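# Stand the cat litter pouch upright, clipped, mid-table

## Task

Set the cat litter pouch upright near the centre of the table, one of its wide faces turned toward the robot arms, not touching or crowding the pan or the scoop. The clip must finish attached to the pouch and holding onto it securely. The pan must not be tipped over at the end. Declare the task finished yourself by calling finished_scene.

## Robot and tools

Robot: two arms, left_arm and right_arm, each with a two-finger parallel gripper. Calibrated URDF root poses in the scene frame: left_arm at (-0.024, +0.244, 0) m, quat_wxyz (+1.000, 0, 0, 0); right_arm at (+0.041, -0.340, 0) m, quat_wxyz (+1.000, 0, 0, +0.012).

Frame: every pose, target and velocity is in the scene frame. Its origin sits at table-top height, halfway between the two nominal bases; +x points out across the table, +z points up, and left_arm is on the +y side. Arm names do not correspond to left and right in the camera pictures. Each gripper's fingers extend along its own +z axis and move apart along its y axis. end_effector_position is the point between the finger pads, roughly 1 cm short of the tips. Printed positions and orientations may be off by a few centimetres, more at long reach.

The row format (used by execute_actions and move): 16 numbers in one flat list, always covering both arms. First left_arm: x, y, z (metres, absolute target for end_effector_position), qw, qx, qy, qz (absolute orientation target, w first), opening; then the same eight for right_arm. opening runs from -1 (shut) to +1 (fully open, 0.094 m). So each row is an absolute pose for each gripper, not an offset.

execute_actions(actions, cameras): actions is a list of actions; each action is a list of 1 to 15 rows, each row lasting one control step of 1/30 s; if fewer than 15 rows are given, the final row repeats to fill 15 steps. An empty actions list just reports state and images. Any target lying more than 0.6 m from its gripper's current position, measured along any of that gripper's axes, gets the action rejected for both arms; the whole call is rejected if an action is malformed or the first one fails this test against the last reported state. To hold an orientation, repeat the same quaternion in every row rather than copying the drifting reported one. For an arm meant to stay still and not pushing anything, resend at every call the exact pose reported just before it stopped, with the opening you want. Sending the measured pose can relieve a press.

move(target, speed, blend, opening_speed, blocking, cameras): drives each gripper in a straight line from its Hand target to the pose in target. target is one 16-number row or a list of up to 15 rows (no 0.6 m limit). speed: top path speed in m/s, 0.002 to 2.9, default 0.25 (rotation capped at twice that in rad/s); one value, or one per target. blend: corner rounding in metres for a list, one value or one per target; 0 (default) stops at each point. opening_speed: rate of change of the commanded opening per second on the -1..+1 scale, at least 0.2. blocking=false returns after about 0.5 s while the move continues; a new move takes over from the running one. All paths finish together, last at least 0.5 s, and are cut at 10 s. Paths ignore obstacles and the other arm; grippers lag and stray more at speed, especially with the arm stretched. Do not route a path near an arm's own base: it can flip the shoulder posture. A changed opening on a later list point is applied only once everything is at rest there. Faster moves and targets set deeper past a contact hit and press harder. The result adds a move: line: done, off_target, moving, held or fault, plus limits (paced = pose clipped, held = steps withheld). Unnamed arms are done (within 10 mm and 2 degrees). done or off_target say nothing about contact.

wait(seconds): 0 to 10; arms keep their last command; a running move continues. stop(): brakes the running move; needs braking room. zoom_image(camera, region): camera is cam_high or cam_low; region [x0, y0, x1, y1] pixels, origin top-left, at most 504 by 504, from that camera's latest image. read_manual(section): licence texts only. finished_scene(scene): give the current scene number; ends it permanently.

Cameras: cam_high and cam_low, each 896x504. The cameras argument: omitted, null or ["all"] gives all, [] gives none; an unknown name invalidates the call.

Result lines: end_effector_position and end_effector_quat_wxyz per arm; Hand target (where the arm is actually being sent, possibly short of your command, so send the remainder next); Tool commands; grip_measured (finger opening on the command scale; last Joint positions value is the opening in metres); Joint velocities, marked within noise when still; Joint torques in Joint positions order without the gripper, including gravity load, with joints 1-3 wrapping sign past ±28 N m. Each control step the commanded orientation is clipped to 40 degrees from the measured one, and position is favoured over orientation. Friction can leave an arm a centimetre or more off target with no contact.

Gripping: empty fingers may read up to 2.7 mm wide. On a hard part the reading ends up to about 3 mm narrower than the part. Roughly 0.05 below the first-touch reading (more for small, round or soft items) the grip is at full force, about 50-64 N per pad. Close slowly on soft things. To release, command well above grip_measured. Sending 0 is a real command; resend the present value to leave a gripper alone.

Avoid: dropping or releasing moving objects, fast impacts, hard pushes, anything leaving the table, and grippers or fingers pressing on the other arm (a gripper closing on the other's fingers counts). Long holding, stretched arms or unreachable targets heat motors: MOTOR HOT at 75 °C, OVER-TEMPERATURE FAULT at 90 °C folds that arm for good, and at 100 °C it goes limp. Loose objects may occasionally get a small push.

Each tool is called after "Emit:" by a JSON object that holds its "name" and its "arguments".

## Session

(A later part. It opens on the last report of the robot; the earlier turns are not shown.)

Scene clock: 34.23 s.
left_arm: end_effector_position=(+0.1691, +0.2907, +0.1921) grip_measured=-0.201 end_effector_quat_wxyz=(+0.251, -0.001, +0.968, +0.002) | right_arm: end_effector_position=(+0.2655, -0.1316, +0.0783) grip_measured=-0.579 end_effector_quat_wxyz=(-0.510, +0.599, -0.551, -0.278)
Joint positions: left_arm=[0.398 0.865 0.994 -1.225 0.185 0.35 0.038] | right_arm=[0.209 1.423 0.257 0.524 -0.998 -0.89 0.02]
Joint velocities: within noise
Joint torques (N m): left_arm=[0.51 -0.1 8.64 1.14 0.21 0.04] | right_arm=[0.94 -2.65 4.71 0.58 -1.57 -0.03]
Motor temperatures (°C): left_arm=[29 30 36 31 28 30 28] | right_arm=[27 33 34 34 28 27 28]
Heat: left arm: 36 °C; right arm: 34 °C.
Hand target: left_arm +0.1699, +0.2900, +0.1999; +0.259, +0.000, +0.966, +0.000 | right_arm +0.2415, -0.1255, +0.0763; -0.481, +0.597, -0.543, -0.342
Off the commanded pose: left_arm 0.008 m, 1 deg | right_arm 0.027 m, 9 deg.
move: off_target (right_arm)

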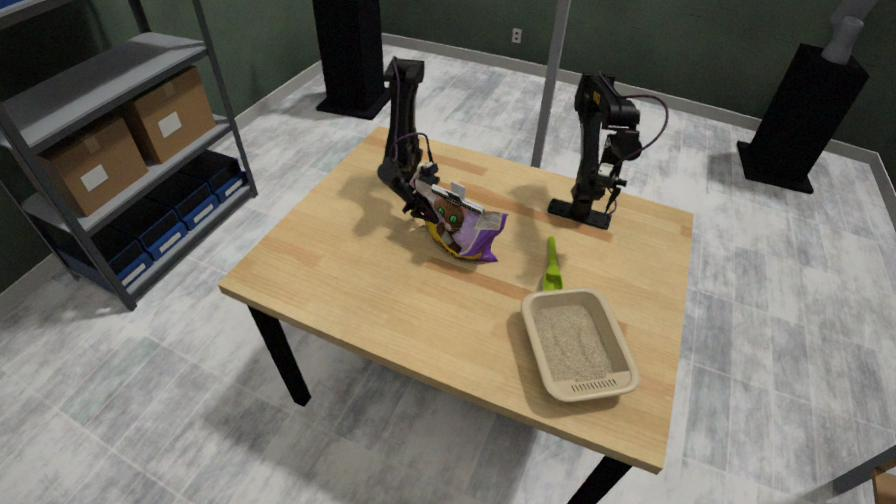

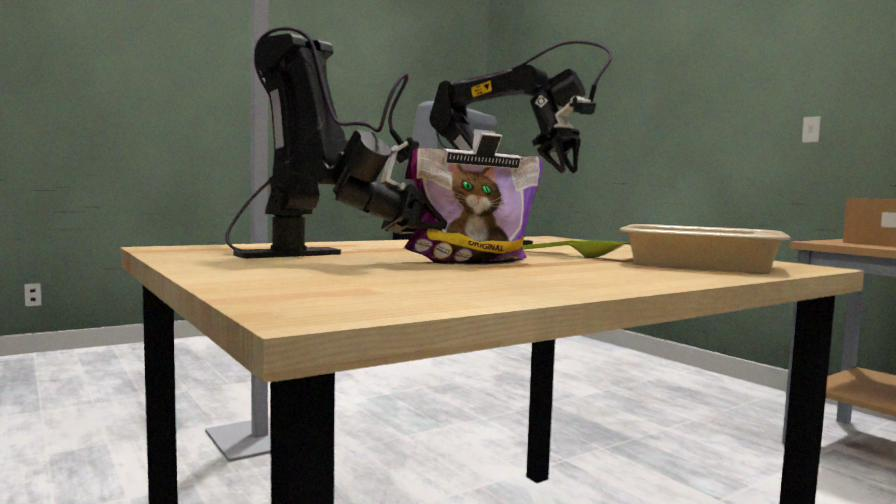

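Emit:
{"name": "move", "arguments": {"target": [0.17, 0.29, 0.2, 0.259, 0, 0.966, 0, -0.2, 0.238, -0.088, 0.060, 0.45, -0.639, 0.498, 0.376, -0.9], "speed": 0.2}}

Emit:
{"name": "zoom_image", "arguments": {"camera": "cam_high", "region": [370, 130, 550, 290]}}

Emit:
{"name": "zoom_image", "arguments": {"camera": "cam_low", "region": [360, 130, 620, 300]}}

Scene clock: 35.47 s.
left_arm: end_effector_position=(+0.1691, +0.2907, +0.1921) grip_measured=-0.201 end_effector_quat_wxyz=(+0.251, -0.001, +0.968, +0.002) | right_arm: end_effector_position=(+0.2681, -0.0969, +0.0763) grip_measured=-0.580 end_effector_quat_wxyz=(-0.501, +0.635, -0.495, -0.317)
Joint positions: left_arm=[0.398 0.865 0.994 -1.225 0.185 0.35 0.038] | right_arm=[0.307 1.603 0.372 0.588 -1.051 -0.922 0.02]
Joint velocities: within noise
Joint torques (N m): left_arm=[0.51 0.02 8.65 1.16 0.24 0.07] | right_arm=[4.03 -2.4 3.74 0.55 -1.04 -0.01]
Motor temperatures (°C): left_arm=[29 30 36 31 28 30 28] | right_arm=[27 33 34 34 28 27 29]
Heat: left arm: 36 °C; right arm: 34 °C.
Hand target: left_arm +0.1699, +0.2900, +0.1999; +0.259, +0.000, +0.966, +0.000 | right_arm +0.2384, -0.0901, +0.0620; -0.453, +0.636, -0.499, -0.375
Off the commanded pose: left_arm 0.008 m, 1 deg | right_arm 0.035 m, 9 deg.
move: off_target (right_arm)

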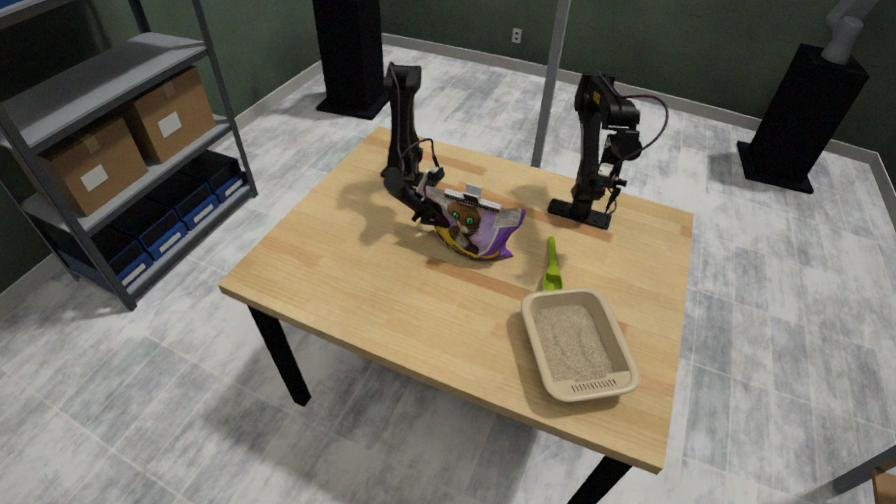

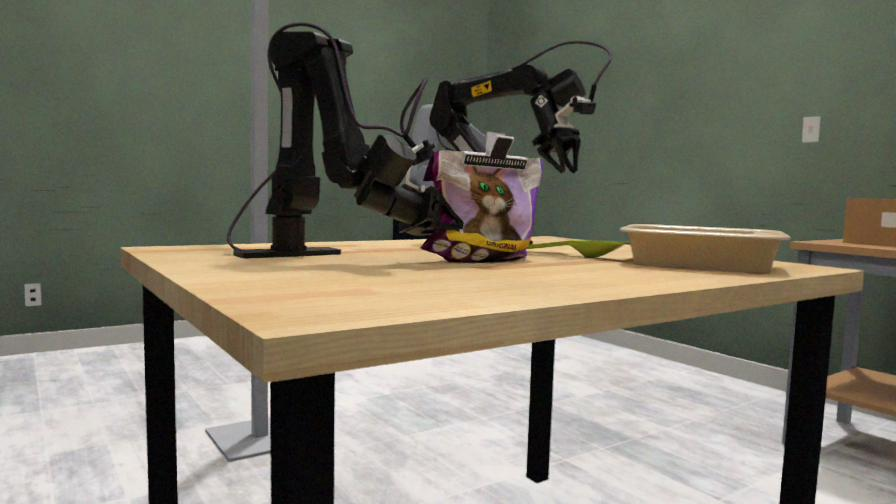

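Scaled by 2.800.

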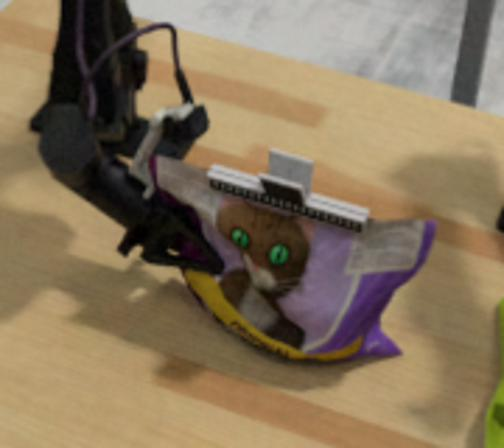

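Scaled by 1.938.

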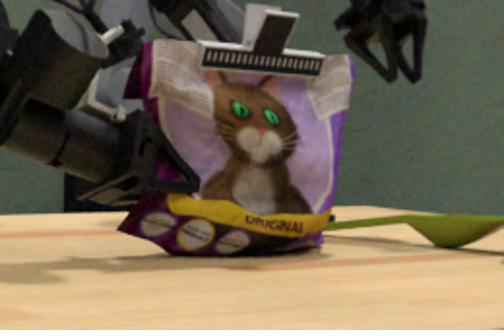

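Emit:
{"name": "move", "arguments": {"target": [[0.17, 0.29, 0.2, 0.259, 0, 0.966, 0, -0.2, 0.262, -0.098, 0.070, 0.501, -0.635, 0.495, 0.317, -0.9],[0.17, 0.29, 0.2, 0.259, 0, 0.966, 0, -0.2, 0.262, -0.098, 0.068, 0.501, -0.635, 0.495, 0.317, 0.8]], "speed": 0.1, "opening_speed": 1.2}}

Emit:
{"name": "zoom_image", "arguments": {"camera": "cam_high", "region": [370, 130, 550, 290]}}

Emit:
{"name": "zoom_image", "arguments": {"camera": "cam_low", "region": [360, 130, 620, 300]}}

Scene clock: 40.60 s.
left_arm: end_effector_position=(+0.1691, +0.2907, +0.1921) grip_measured=-0.201 end_effector_quat_wxyz=(+0.251, -0.001, +0.968, +0.002) | right_arm: end_effector_position=(+0.2720, -0.0973, +0.0760) grip_measured=+0.798 end_effector_quat_wxyz=(-0.516, +0.636, -0.489, -0.301)
Joint positions: left_arm=[0.398 0.865 0.994 -1.225 0.185 0.35 0.038] | right_arm=[0.307 1.62 0.353 0.671 -1.033 -0.913 0.084]
Joint velocities: within noise
Joint torques (N m): left_arm=[0.4 0.08 8.61 1.13 0.21 0.06] | right_arm=[0.16 -4.08 2.86 1.2 -0.56 0]
Motor temperatures (°C): left_arm=[29 30 36 31 28 30 28] | right_arm=[27 33 34 33 28 27 29]
Heat: left arm: 36 °C; right arm: 34 °C.
Hand target: left_arm +0.1699, +0.2900, +0.1999; +0.259, +0.000, +0.966, +0.000 | right_arm +0.2621, -0.0980, +0.0683; -0.501, +0.635, -0.495, -0.317
Off the commanded pose: left_arm 0.008 m, 1 deg | right_arm 0.013 m, 3 deg.
move: off_target (right_arm); target 2's new opening was sent with right_arm's hand 0.013 m and 2 deg from that target

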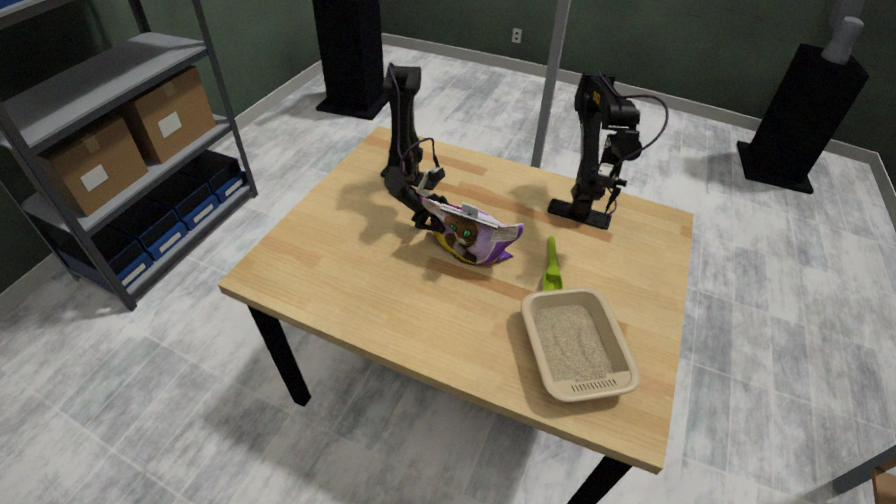

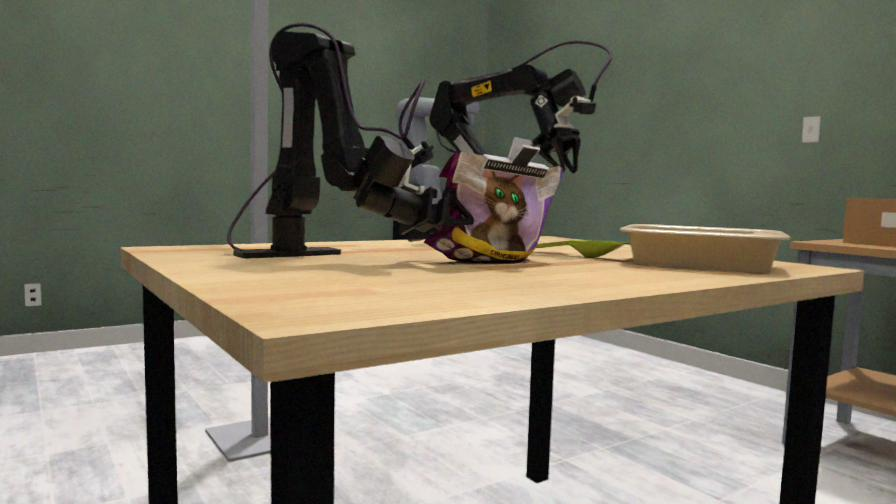

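Scaled by 2.800.

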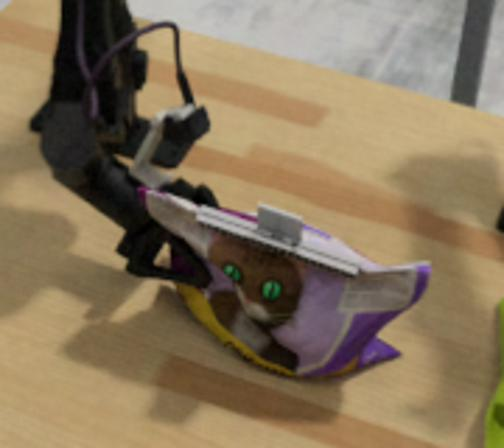

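Scaled by 1.938.

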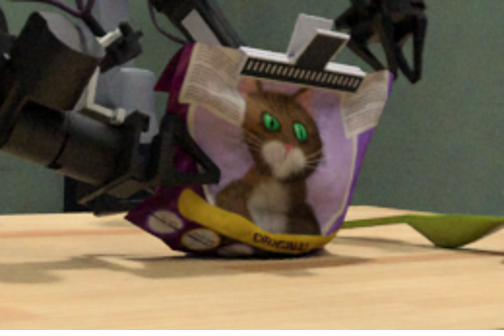

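Emit:
{"name": "move", "arguments": {"target": [[0.17, 0.29, 0.2, 0.259, 0, 0.966, 0, -0.2, 0.268, -0.098, 0.070, 0.516, -0.636, 0.489, 0.301, -0.9],[0.17, 0.29, 0.2, 0.259, 0, 0.966, 0, -0.2, 0.238, -0.10, 0.055, 0.654, -0.656, 0.342, 0.156, -0.9]], "speed": 0.25, "opening_speed": 1.5}}

Emit:
{"name": "zoom_image", "arguments": {"camera": "cam_high", "region": [370, 130, 550, 290]}}

Emit:
{"name": "zoom_image", "arguments": {"camera": "cam_low", "region": [360, 130, 620, 300]}}

Scene clock: 44.50 s.
left_arm: end_effector_position=(+0.1691, +0.2907, +0.1921) grip_measured=-0.201 end_effector_quat_wxyz=(+0.251, -0.001, +0.968, +0.002) | right_arm: end_effector_position=(+0.2446, -0.1013, +0.0734) grip_measured=-0.588 end_effector_quat_wxyz=(+0.642, -0.679, +0.322, +0.152)
Joint positions: left_arm=[0.398 0.865 0.994 -1.225 0.185 0.35 0.038] | right_arm=[0.344 1.936 0.112 1.589 -0.98 -1.091 0.019]
Joint velocities: within noise
Joint torques (N m): left_arm=[0.64 0.1 8.38 1.18 0.21 0.06] | right_arm=[2.5 -1.52 -0.06 1.43 0.23 -0.16]
Motor temperatures (°C): left_arm=[29 30 36 31 28 30 28] | right_arm=[27 33 33 33 27 27 29]
Heat: left arm: 36 °C; right arm: 33 °C.
Hand target: left_arm +0.1699, +0.2900, +0.1999; +0.259, +0.000, +0.966, +0.000 | right_arm +0.2375, -0.1009, +0.0560; +0.621, -0.686, +0.345, +0.159
Off the commanded pose: left_arm 0.008 m, 1 deg | right_arm 0.020 m, 4 deg.
joint read past its limit (right arm) — joint 4 (wrist pitch), upper limit.
joint sent to its limit (right arm) — joint 4 (wrist pitch), upper limit. The joint targets are off in orientation, not in position.
move: off_target (right_arm)

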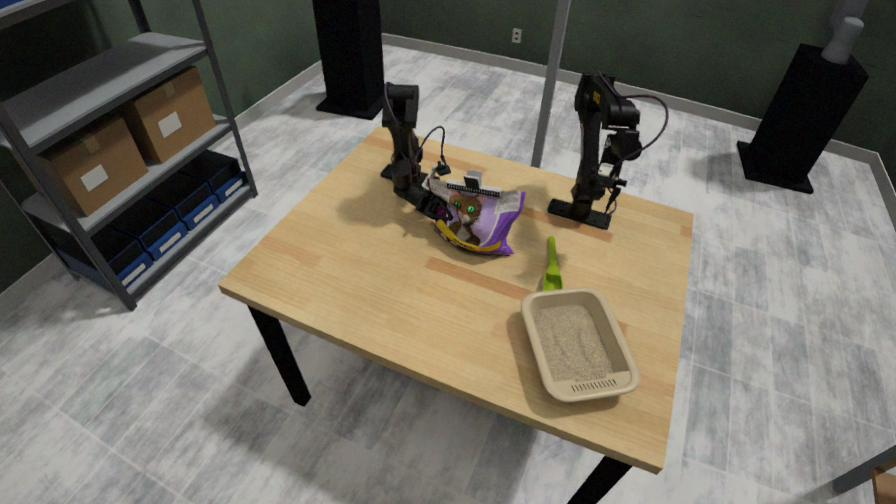

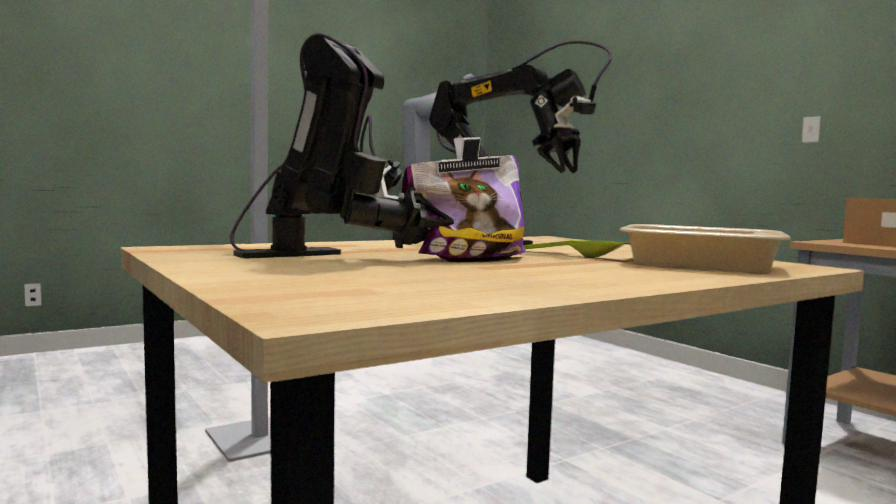

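Scaled by 2.800.

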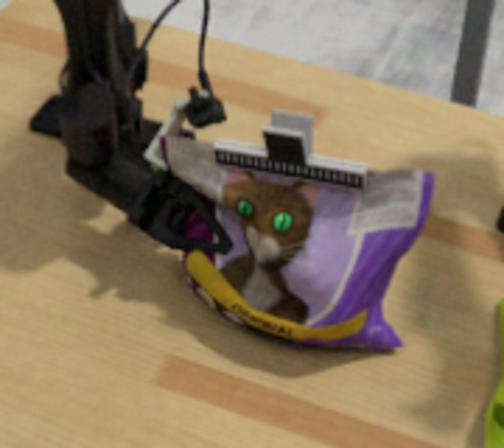

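Scaled by 1.938.

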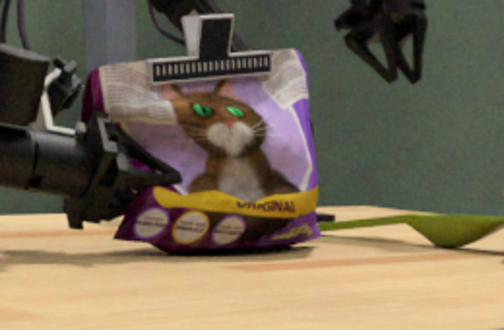

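Emit:
{"name": "move", "arguments": {"target": [0.17, 0.29, 0.2, 0.259, 0, 0.966, 0, -0.2, 0.2446, -0.1013, 0.068, 0.642, -0.679, 0.322, 0.152, 0.3], "speed": 0.1, "opening_speed": 1.5}}

Emit:
{"name": "zoom_image", "arguments": {"camera": "cam_high", "region": [370, 130, 550, 290]}}

Emit:
{"name": "zoom_image", "arguments": {"camera": "cam_low", "region": [360, 130, 620, 300]}}

Scene clock: 45.83 s.
left_arm: end_effector_position=(+0.1691, +0.2907, +0.1921) grip_measured=-0.201 end_effector_quat_wxyz=(+0.251, -0.001, +0.968, +0.002) | right_arm: end_effector_position=(+0.2451, -0.1015, +0.0732) grip_measured=+0.298 end_effector_quat_wxyz=(+0.643, -0.682, +0.317, +0.145)
Joint positions: left_arm=[0.398 0.865 0.994 -1.225 0.185 0.35 0.038] | right_arm=[0.344 1.936 0.111 1.589 -0.976 -1.109 0.061]
Joint velocities: within noise
Joint torques (N m): left_arm=[0.34 0.09 8.61 1.13 0.24 0.05] | right_arm=[-0.02 -3.64 1.68 1.43 -0.24 -0.04]
Motor temperatures (°C): left_arm=[29 30 36 31 28 30 28] | right_arm=[27 33 33 33 27 27 29]
Heat: left arm: 36 °C; right arm: 33 °C.
Hand target: left_arm +0.1699, +0.2900, +0.1999; +0.259, +0.000, +0.966, +0.000 | right_arm +0.2446, -0.1014, +0.0682; +0.637, -0.683, +0.323, +0.152
Off the commanded pose: left_arm 0.008 m, 1 deg | right_arm 0.005 m, 1 deg.
joint read past its limit (right arm) — joint 4 (wrist pitch), upper limit.
joint sent to its limit (right arm) — joint 4 (wrist pitch), upper limit. The joint targets still meet the commanded pose.
move: done

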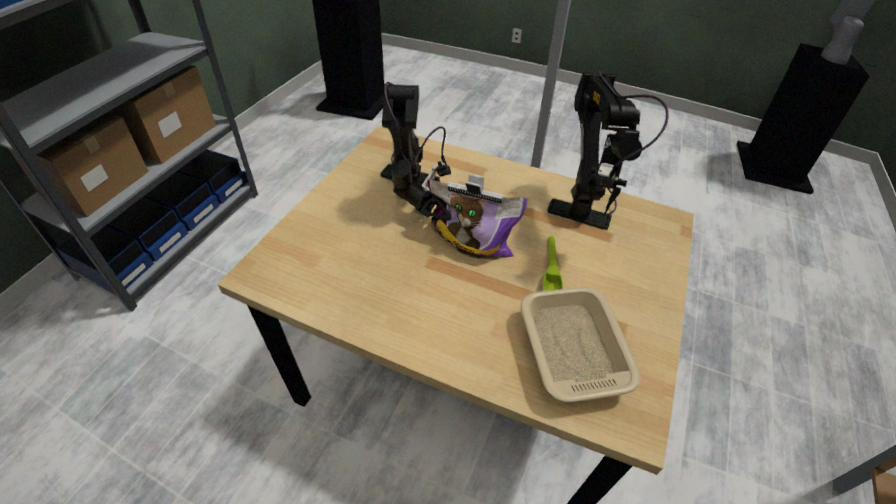

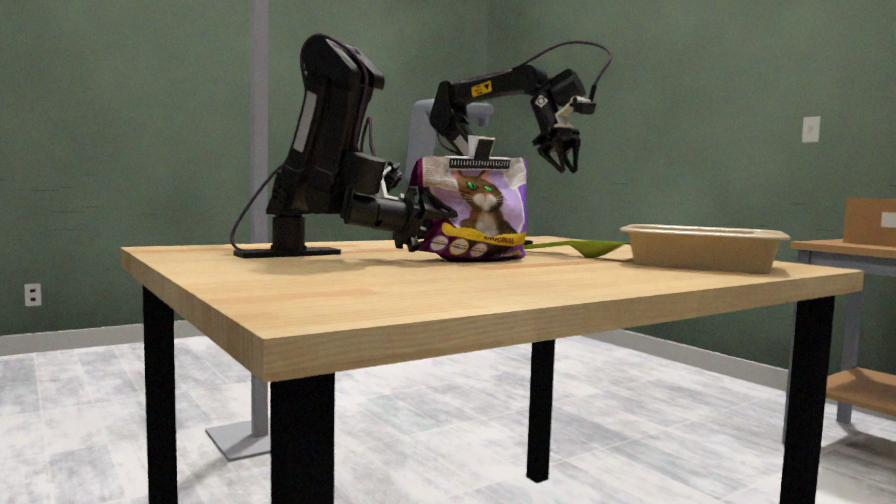

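Scaled by 2.800.

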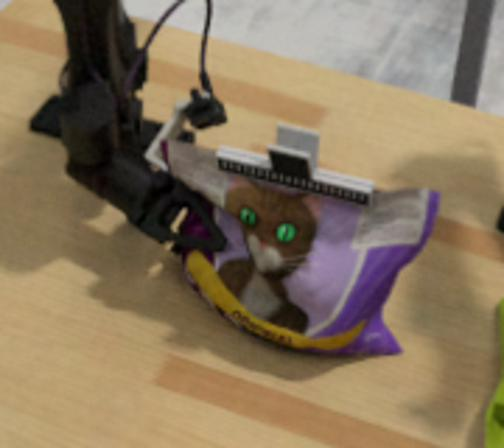

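Scaled by 1.938.

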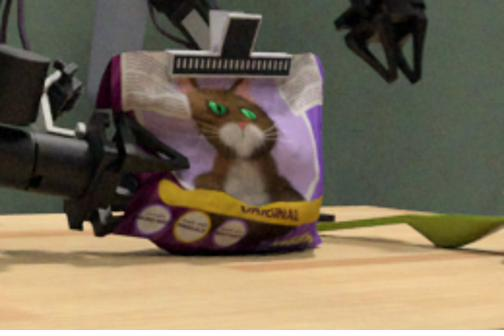

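Emit:
{"name": "move", "arguments": {"target": [0.17, 0.29, 0.2, 0.259, 0, 0.966, 0, -0.2, 0.2446, -0.1013, 0.068, 0.642, -0.679, 0.322, 0.152, 0.9], "speed": 0.1, "opening_speed": 1.5}}

Emit:
{"name": "zoom_image", "arguments": {"camera": "cam_high", "region": [370, 130, 550, 290]}}

Emit:
{"name": "zoom_image", "arguments": {"camera": "cam_low", "region": [360, 130, 620, 300]}}

Scene clock: 46.63 s.
left_arm: end_effector_position=(+0.1691, +0.2907, +0.1921) grip_measured=-0.201 end_effector_quat_wxyz=(+0.251, -0.001, +0.968, +0.002) | right_arm: end_effector_position=(+0.2450, -0.1016, +0.0722) grip_measured=+0.898 end_effector_quat_wxyz=(+0.642, -0.682, +0.319, +0.146)
Joint positions: left_arm=[0.398 0.865 0.994 -1.225 0.185 0.35 0.038] | right_arm=[0.344 1.94 0.111 1.589 -0.976 -1.109 0.089]
Joint velocities: within noise
Joint torques (N m): left_arm=[0.38 -0.08 8.77 1.17 0.2 0.08] | right_arm=[-0.13 -3.93 1.88 1.46 -0.28 -0.06]
Motor temperatures (°C): left_arm=[29 30 36 31 28 30 28] | right_arm=[27 33 33 34 27 27 29]
Heat: left arm: 36 °C; right arm: 34 °C.
Hand target: left_arm +0.1699, +0.2900, +0.1999; +0.259, +0.000, +0.966, +0.000 | right_arm +0.2447, -0.1013, +0.0682; +0.637, -0.683, +0.323, +0.152
Off the commanded pose: left_arm 0.008 m, 1 deg | right_arm 0.004 m, 1 deg.
joint read past its limit (right arm) — joint 4 (wrist pitch), upper limit.
joint sent to its limit (right arm) — joint 4 (wrist pitch), upper limit. The joint targets still meet the commanded pose.
move: done

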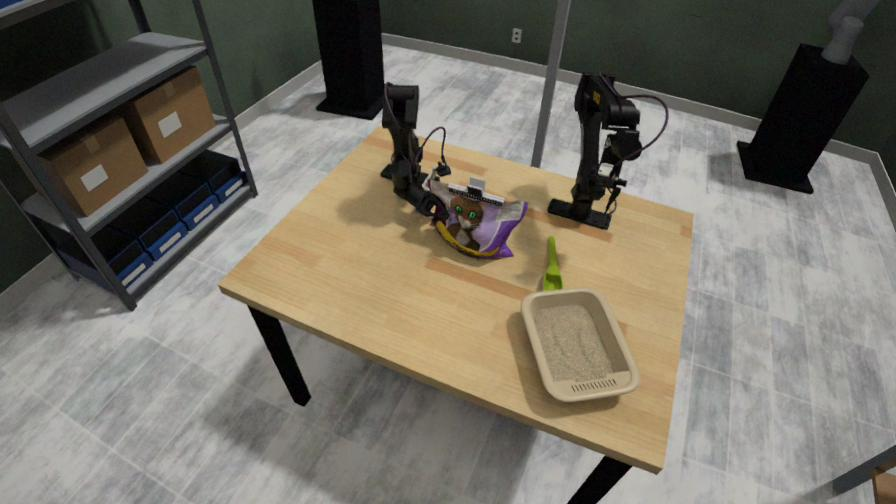

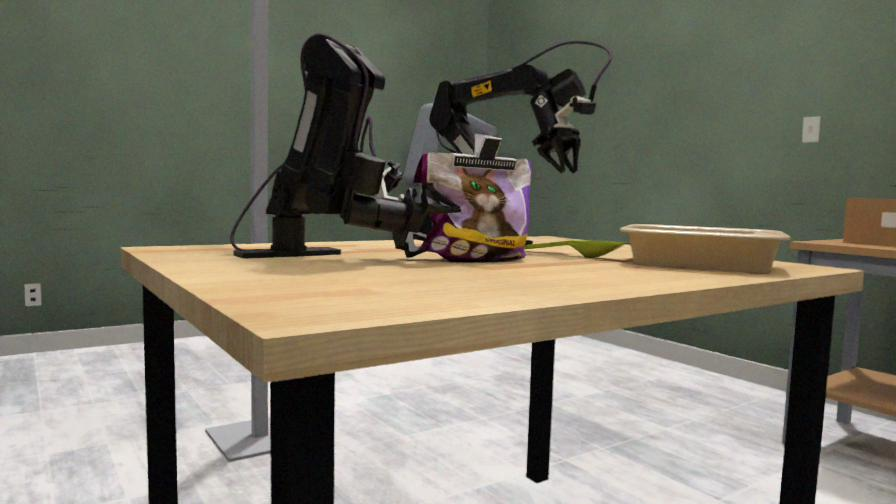

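Scaled by 2.800.

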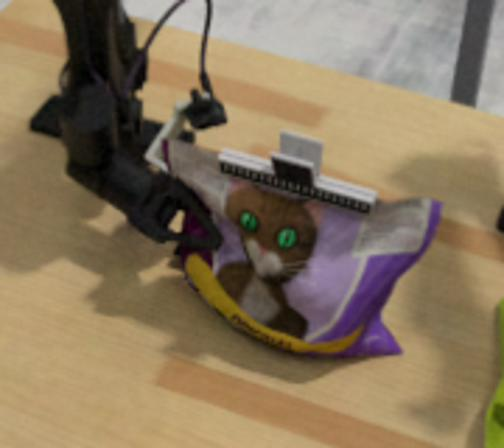

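Scaled by 1.938.

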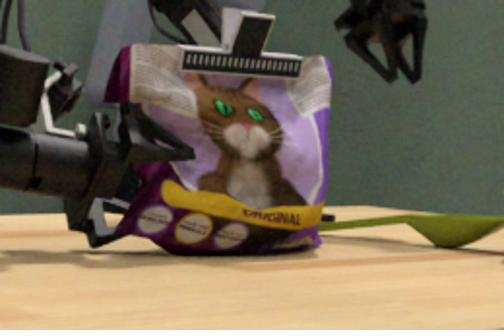

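Emit:
{"name": "move", "arguments": {"target": [0.17, 0.29, 0.2, 0.259, 0, 0.966, 0, -0.2, 0.232, -0.17, 0.080, 0.642, -0.679, 0.322, 0.152, 0.95], "speed": 0.12}}

Emit:
{"name": "zoom_image", "arguments": {"camera": "cam_high", "region": [370, 130, 550, 290]}}

Emit:
{"name": "zoom_image", "arguments": {"camera": "cam_low", "region": [360, 130, 620, 300]}}

Scene clock: 49.27 s.
left_arm: end_effector_position=(+0.1691, +0.2907, +0.1921) grip_measured=-0.201 end_effector_quat_wxyz=(+0.251, -0.001, +0.968, +0.002) | right_arm: end_effector_position=(+0.2302, -0.1687, +0.0777) grip_measured=+0.948 end_effector_quat_wxyz=(+0.644, -0.678, +0.321, +0.145)
Joint positions: left_arm=[0.398 0.865 0.994 -1.225 0.185 0.35 0.038] | right_arm=[-0.041 1.605 0.043 0.996 -1.331 -1.459 0.092]
Joint velocities: within noise
Joint torques (N m): left_arm=[0.62 -0.01 8.59 1.17 0.26 0.05] | right_arm=[-0.87 -3.85 3.66 0.96 -0.56 0.08]
Motor temperatures (°C): left_arm=[29 30 36 31 28 30 28] | right_arm=[27 33 33 33 27 27 28]
Heat: left arm: 36 °C; right arm: 33 °C.
Hand target: left_arm +0.1699, +0.2900, +0.1999; +0.259, +0.000, +0.966, +0.000 | right_arm +0.2319, -0.1699, +0.0801; +0.646, -0.676, +0.322, +0.151
Off the commanded pose: left_arm 0.008 m, 1 deg | right_arm 0.003 m, 1 deg.
move: done

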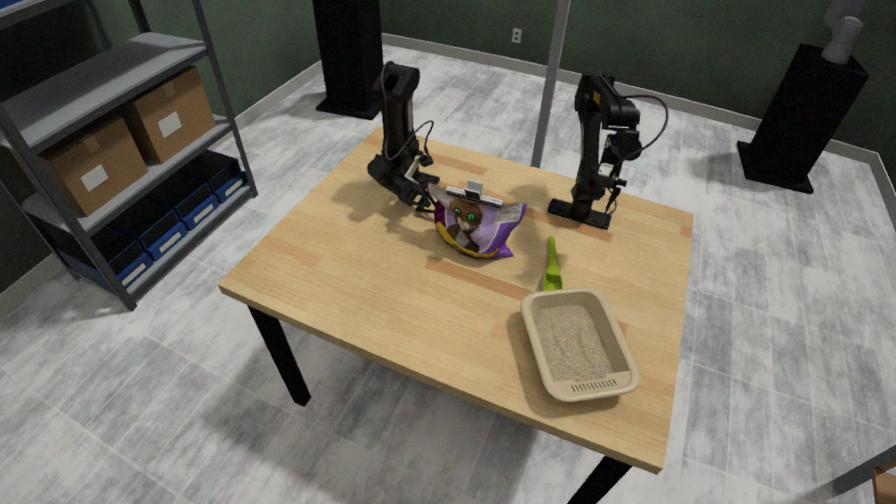

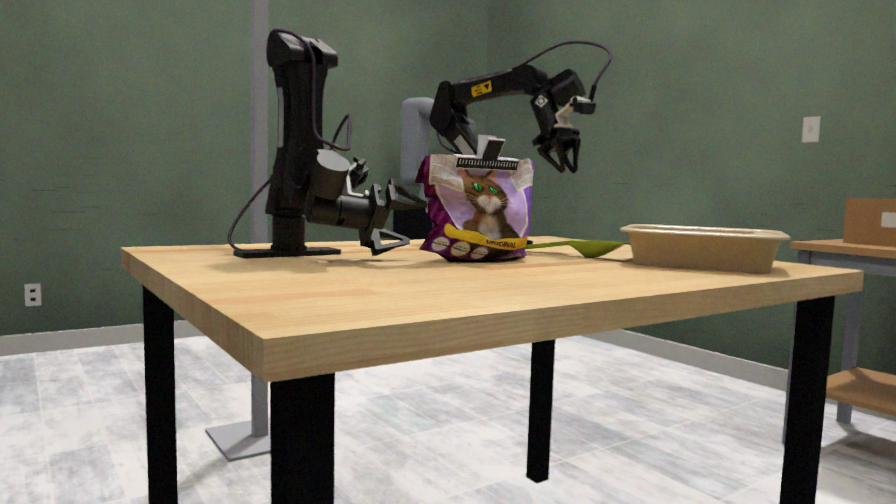

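Scaled by 2.800.

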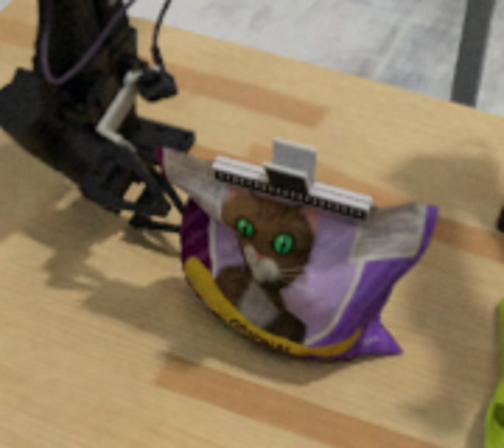

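Scaled by 1.938.

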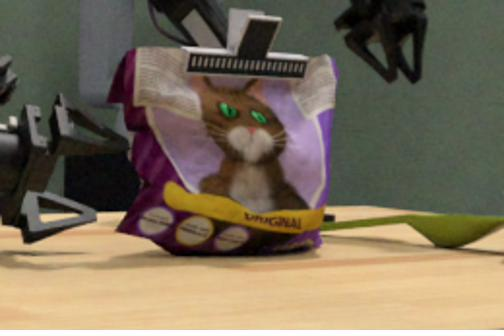

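Emit:
{"name": "move", "arguments": {"target": [0.17, 0.29, 0.2, 0.259, 0, 0.966, 0, -0.2, 0.225, -0.215, 0.095, 0.642, -0.679, 0.322, 0.152, 0.95], "speed": 0.2}}

Emit:
{"name": "zoom_image", "arguments": {"camera": "cam_high", "region": [370, 130, 550, 290]}}

Emit:
{"name": "zoom_image", "arguments": {"camera": "cam_low", "region": [360, 130, 620, 300]}}

Scene clock: 50.77 s.
left_arm: end_effector_position=(+0.1691, +0.2907, +0.1921) grip_measured=-0.201 end_effector_quat_wxyz=(+0.251, -0.001, +0.968, +0.002) | right_arm: end_effector_position=(+0.2315, -0.2145, +0.0949) grip_measured=+0.948 end_effector_quat_wxyz=(+0.696, -0.629, +0.329, +0.106)
Joint positions: left_arm=[0.398 0.865 0.994 -1.225 0.185 0.35 0.038] | right_arm=[-0.347 1.533 0.027 0.802 -1.559 -1.642 0.092]
Joint velocities: within noise
Joint torques (N m): left_arm=[0.62 0.08 8.47 1.14 0.23 0.04] | right_arm=[-0.75 -2.92 1.62 0.84 -0.67 0.01]
Motor temperatures (°C): left_arm=[29 30 36 31 28 30 28] | right_arm=[27 33 33 33 27 27 28]
Heat: left arm: 36 °C; right arm: 33 °C.
Hand target: left_arm +0.1699, +0.2900, +0.1999; +0.259, +0.000, +0.966, +0.000 | right_arm +0.2256, -0.2138, +0.0950; +0.699, -0.620, +0.336, +0.120
Off the commanded pose: left_arm 0.008 m, 1 deg | right_arm 0.006 m, 10 deg.
move: off_target (right_arm)

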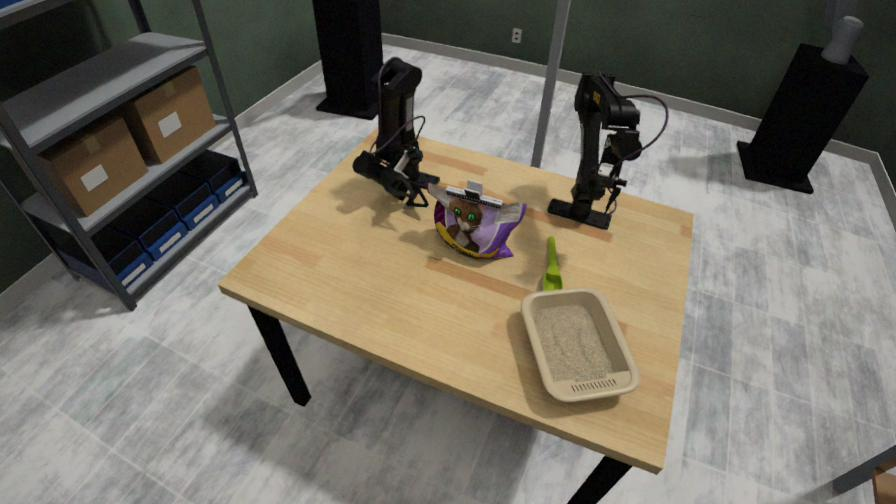

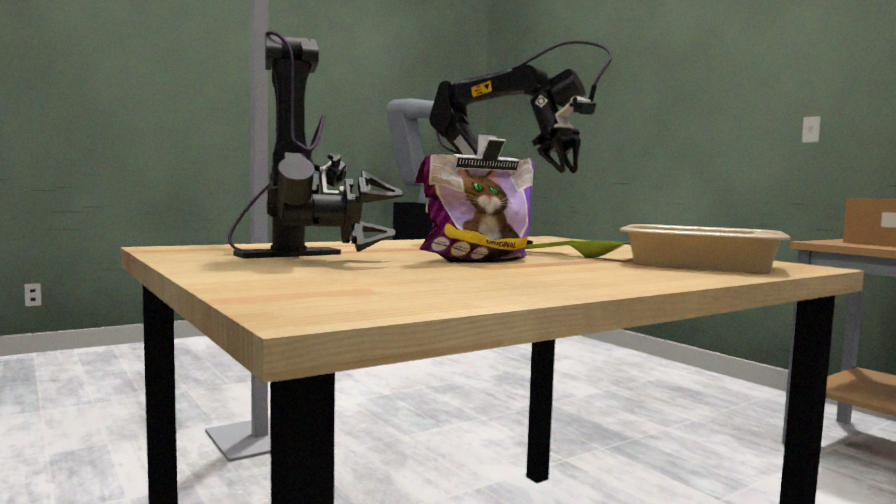

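Scaled by 2.800.

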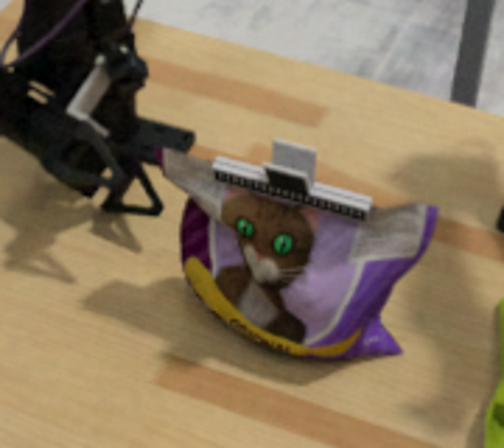

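Scaled by 1.938.

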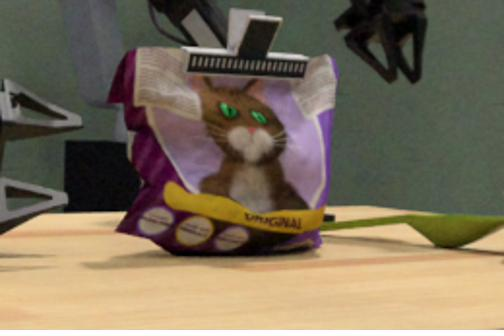

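Emit:
{"name": "finished_scene", "arguments": {"scene": 2}}

The scene is finished: the task was done.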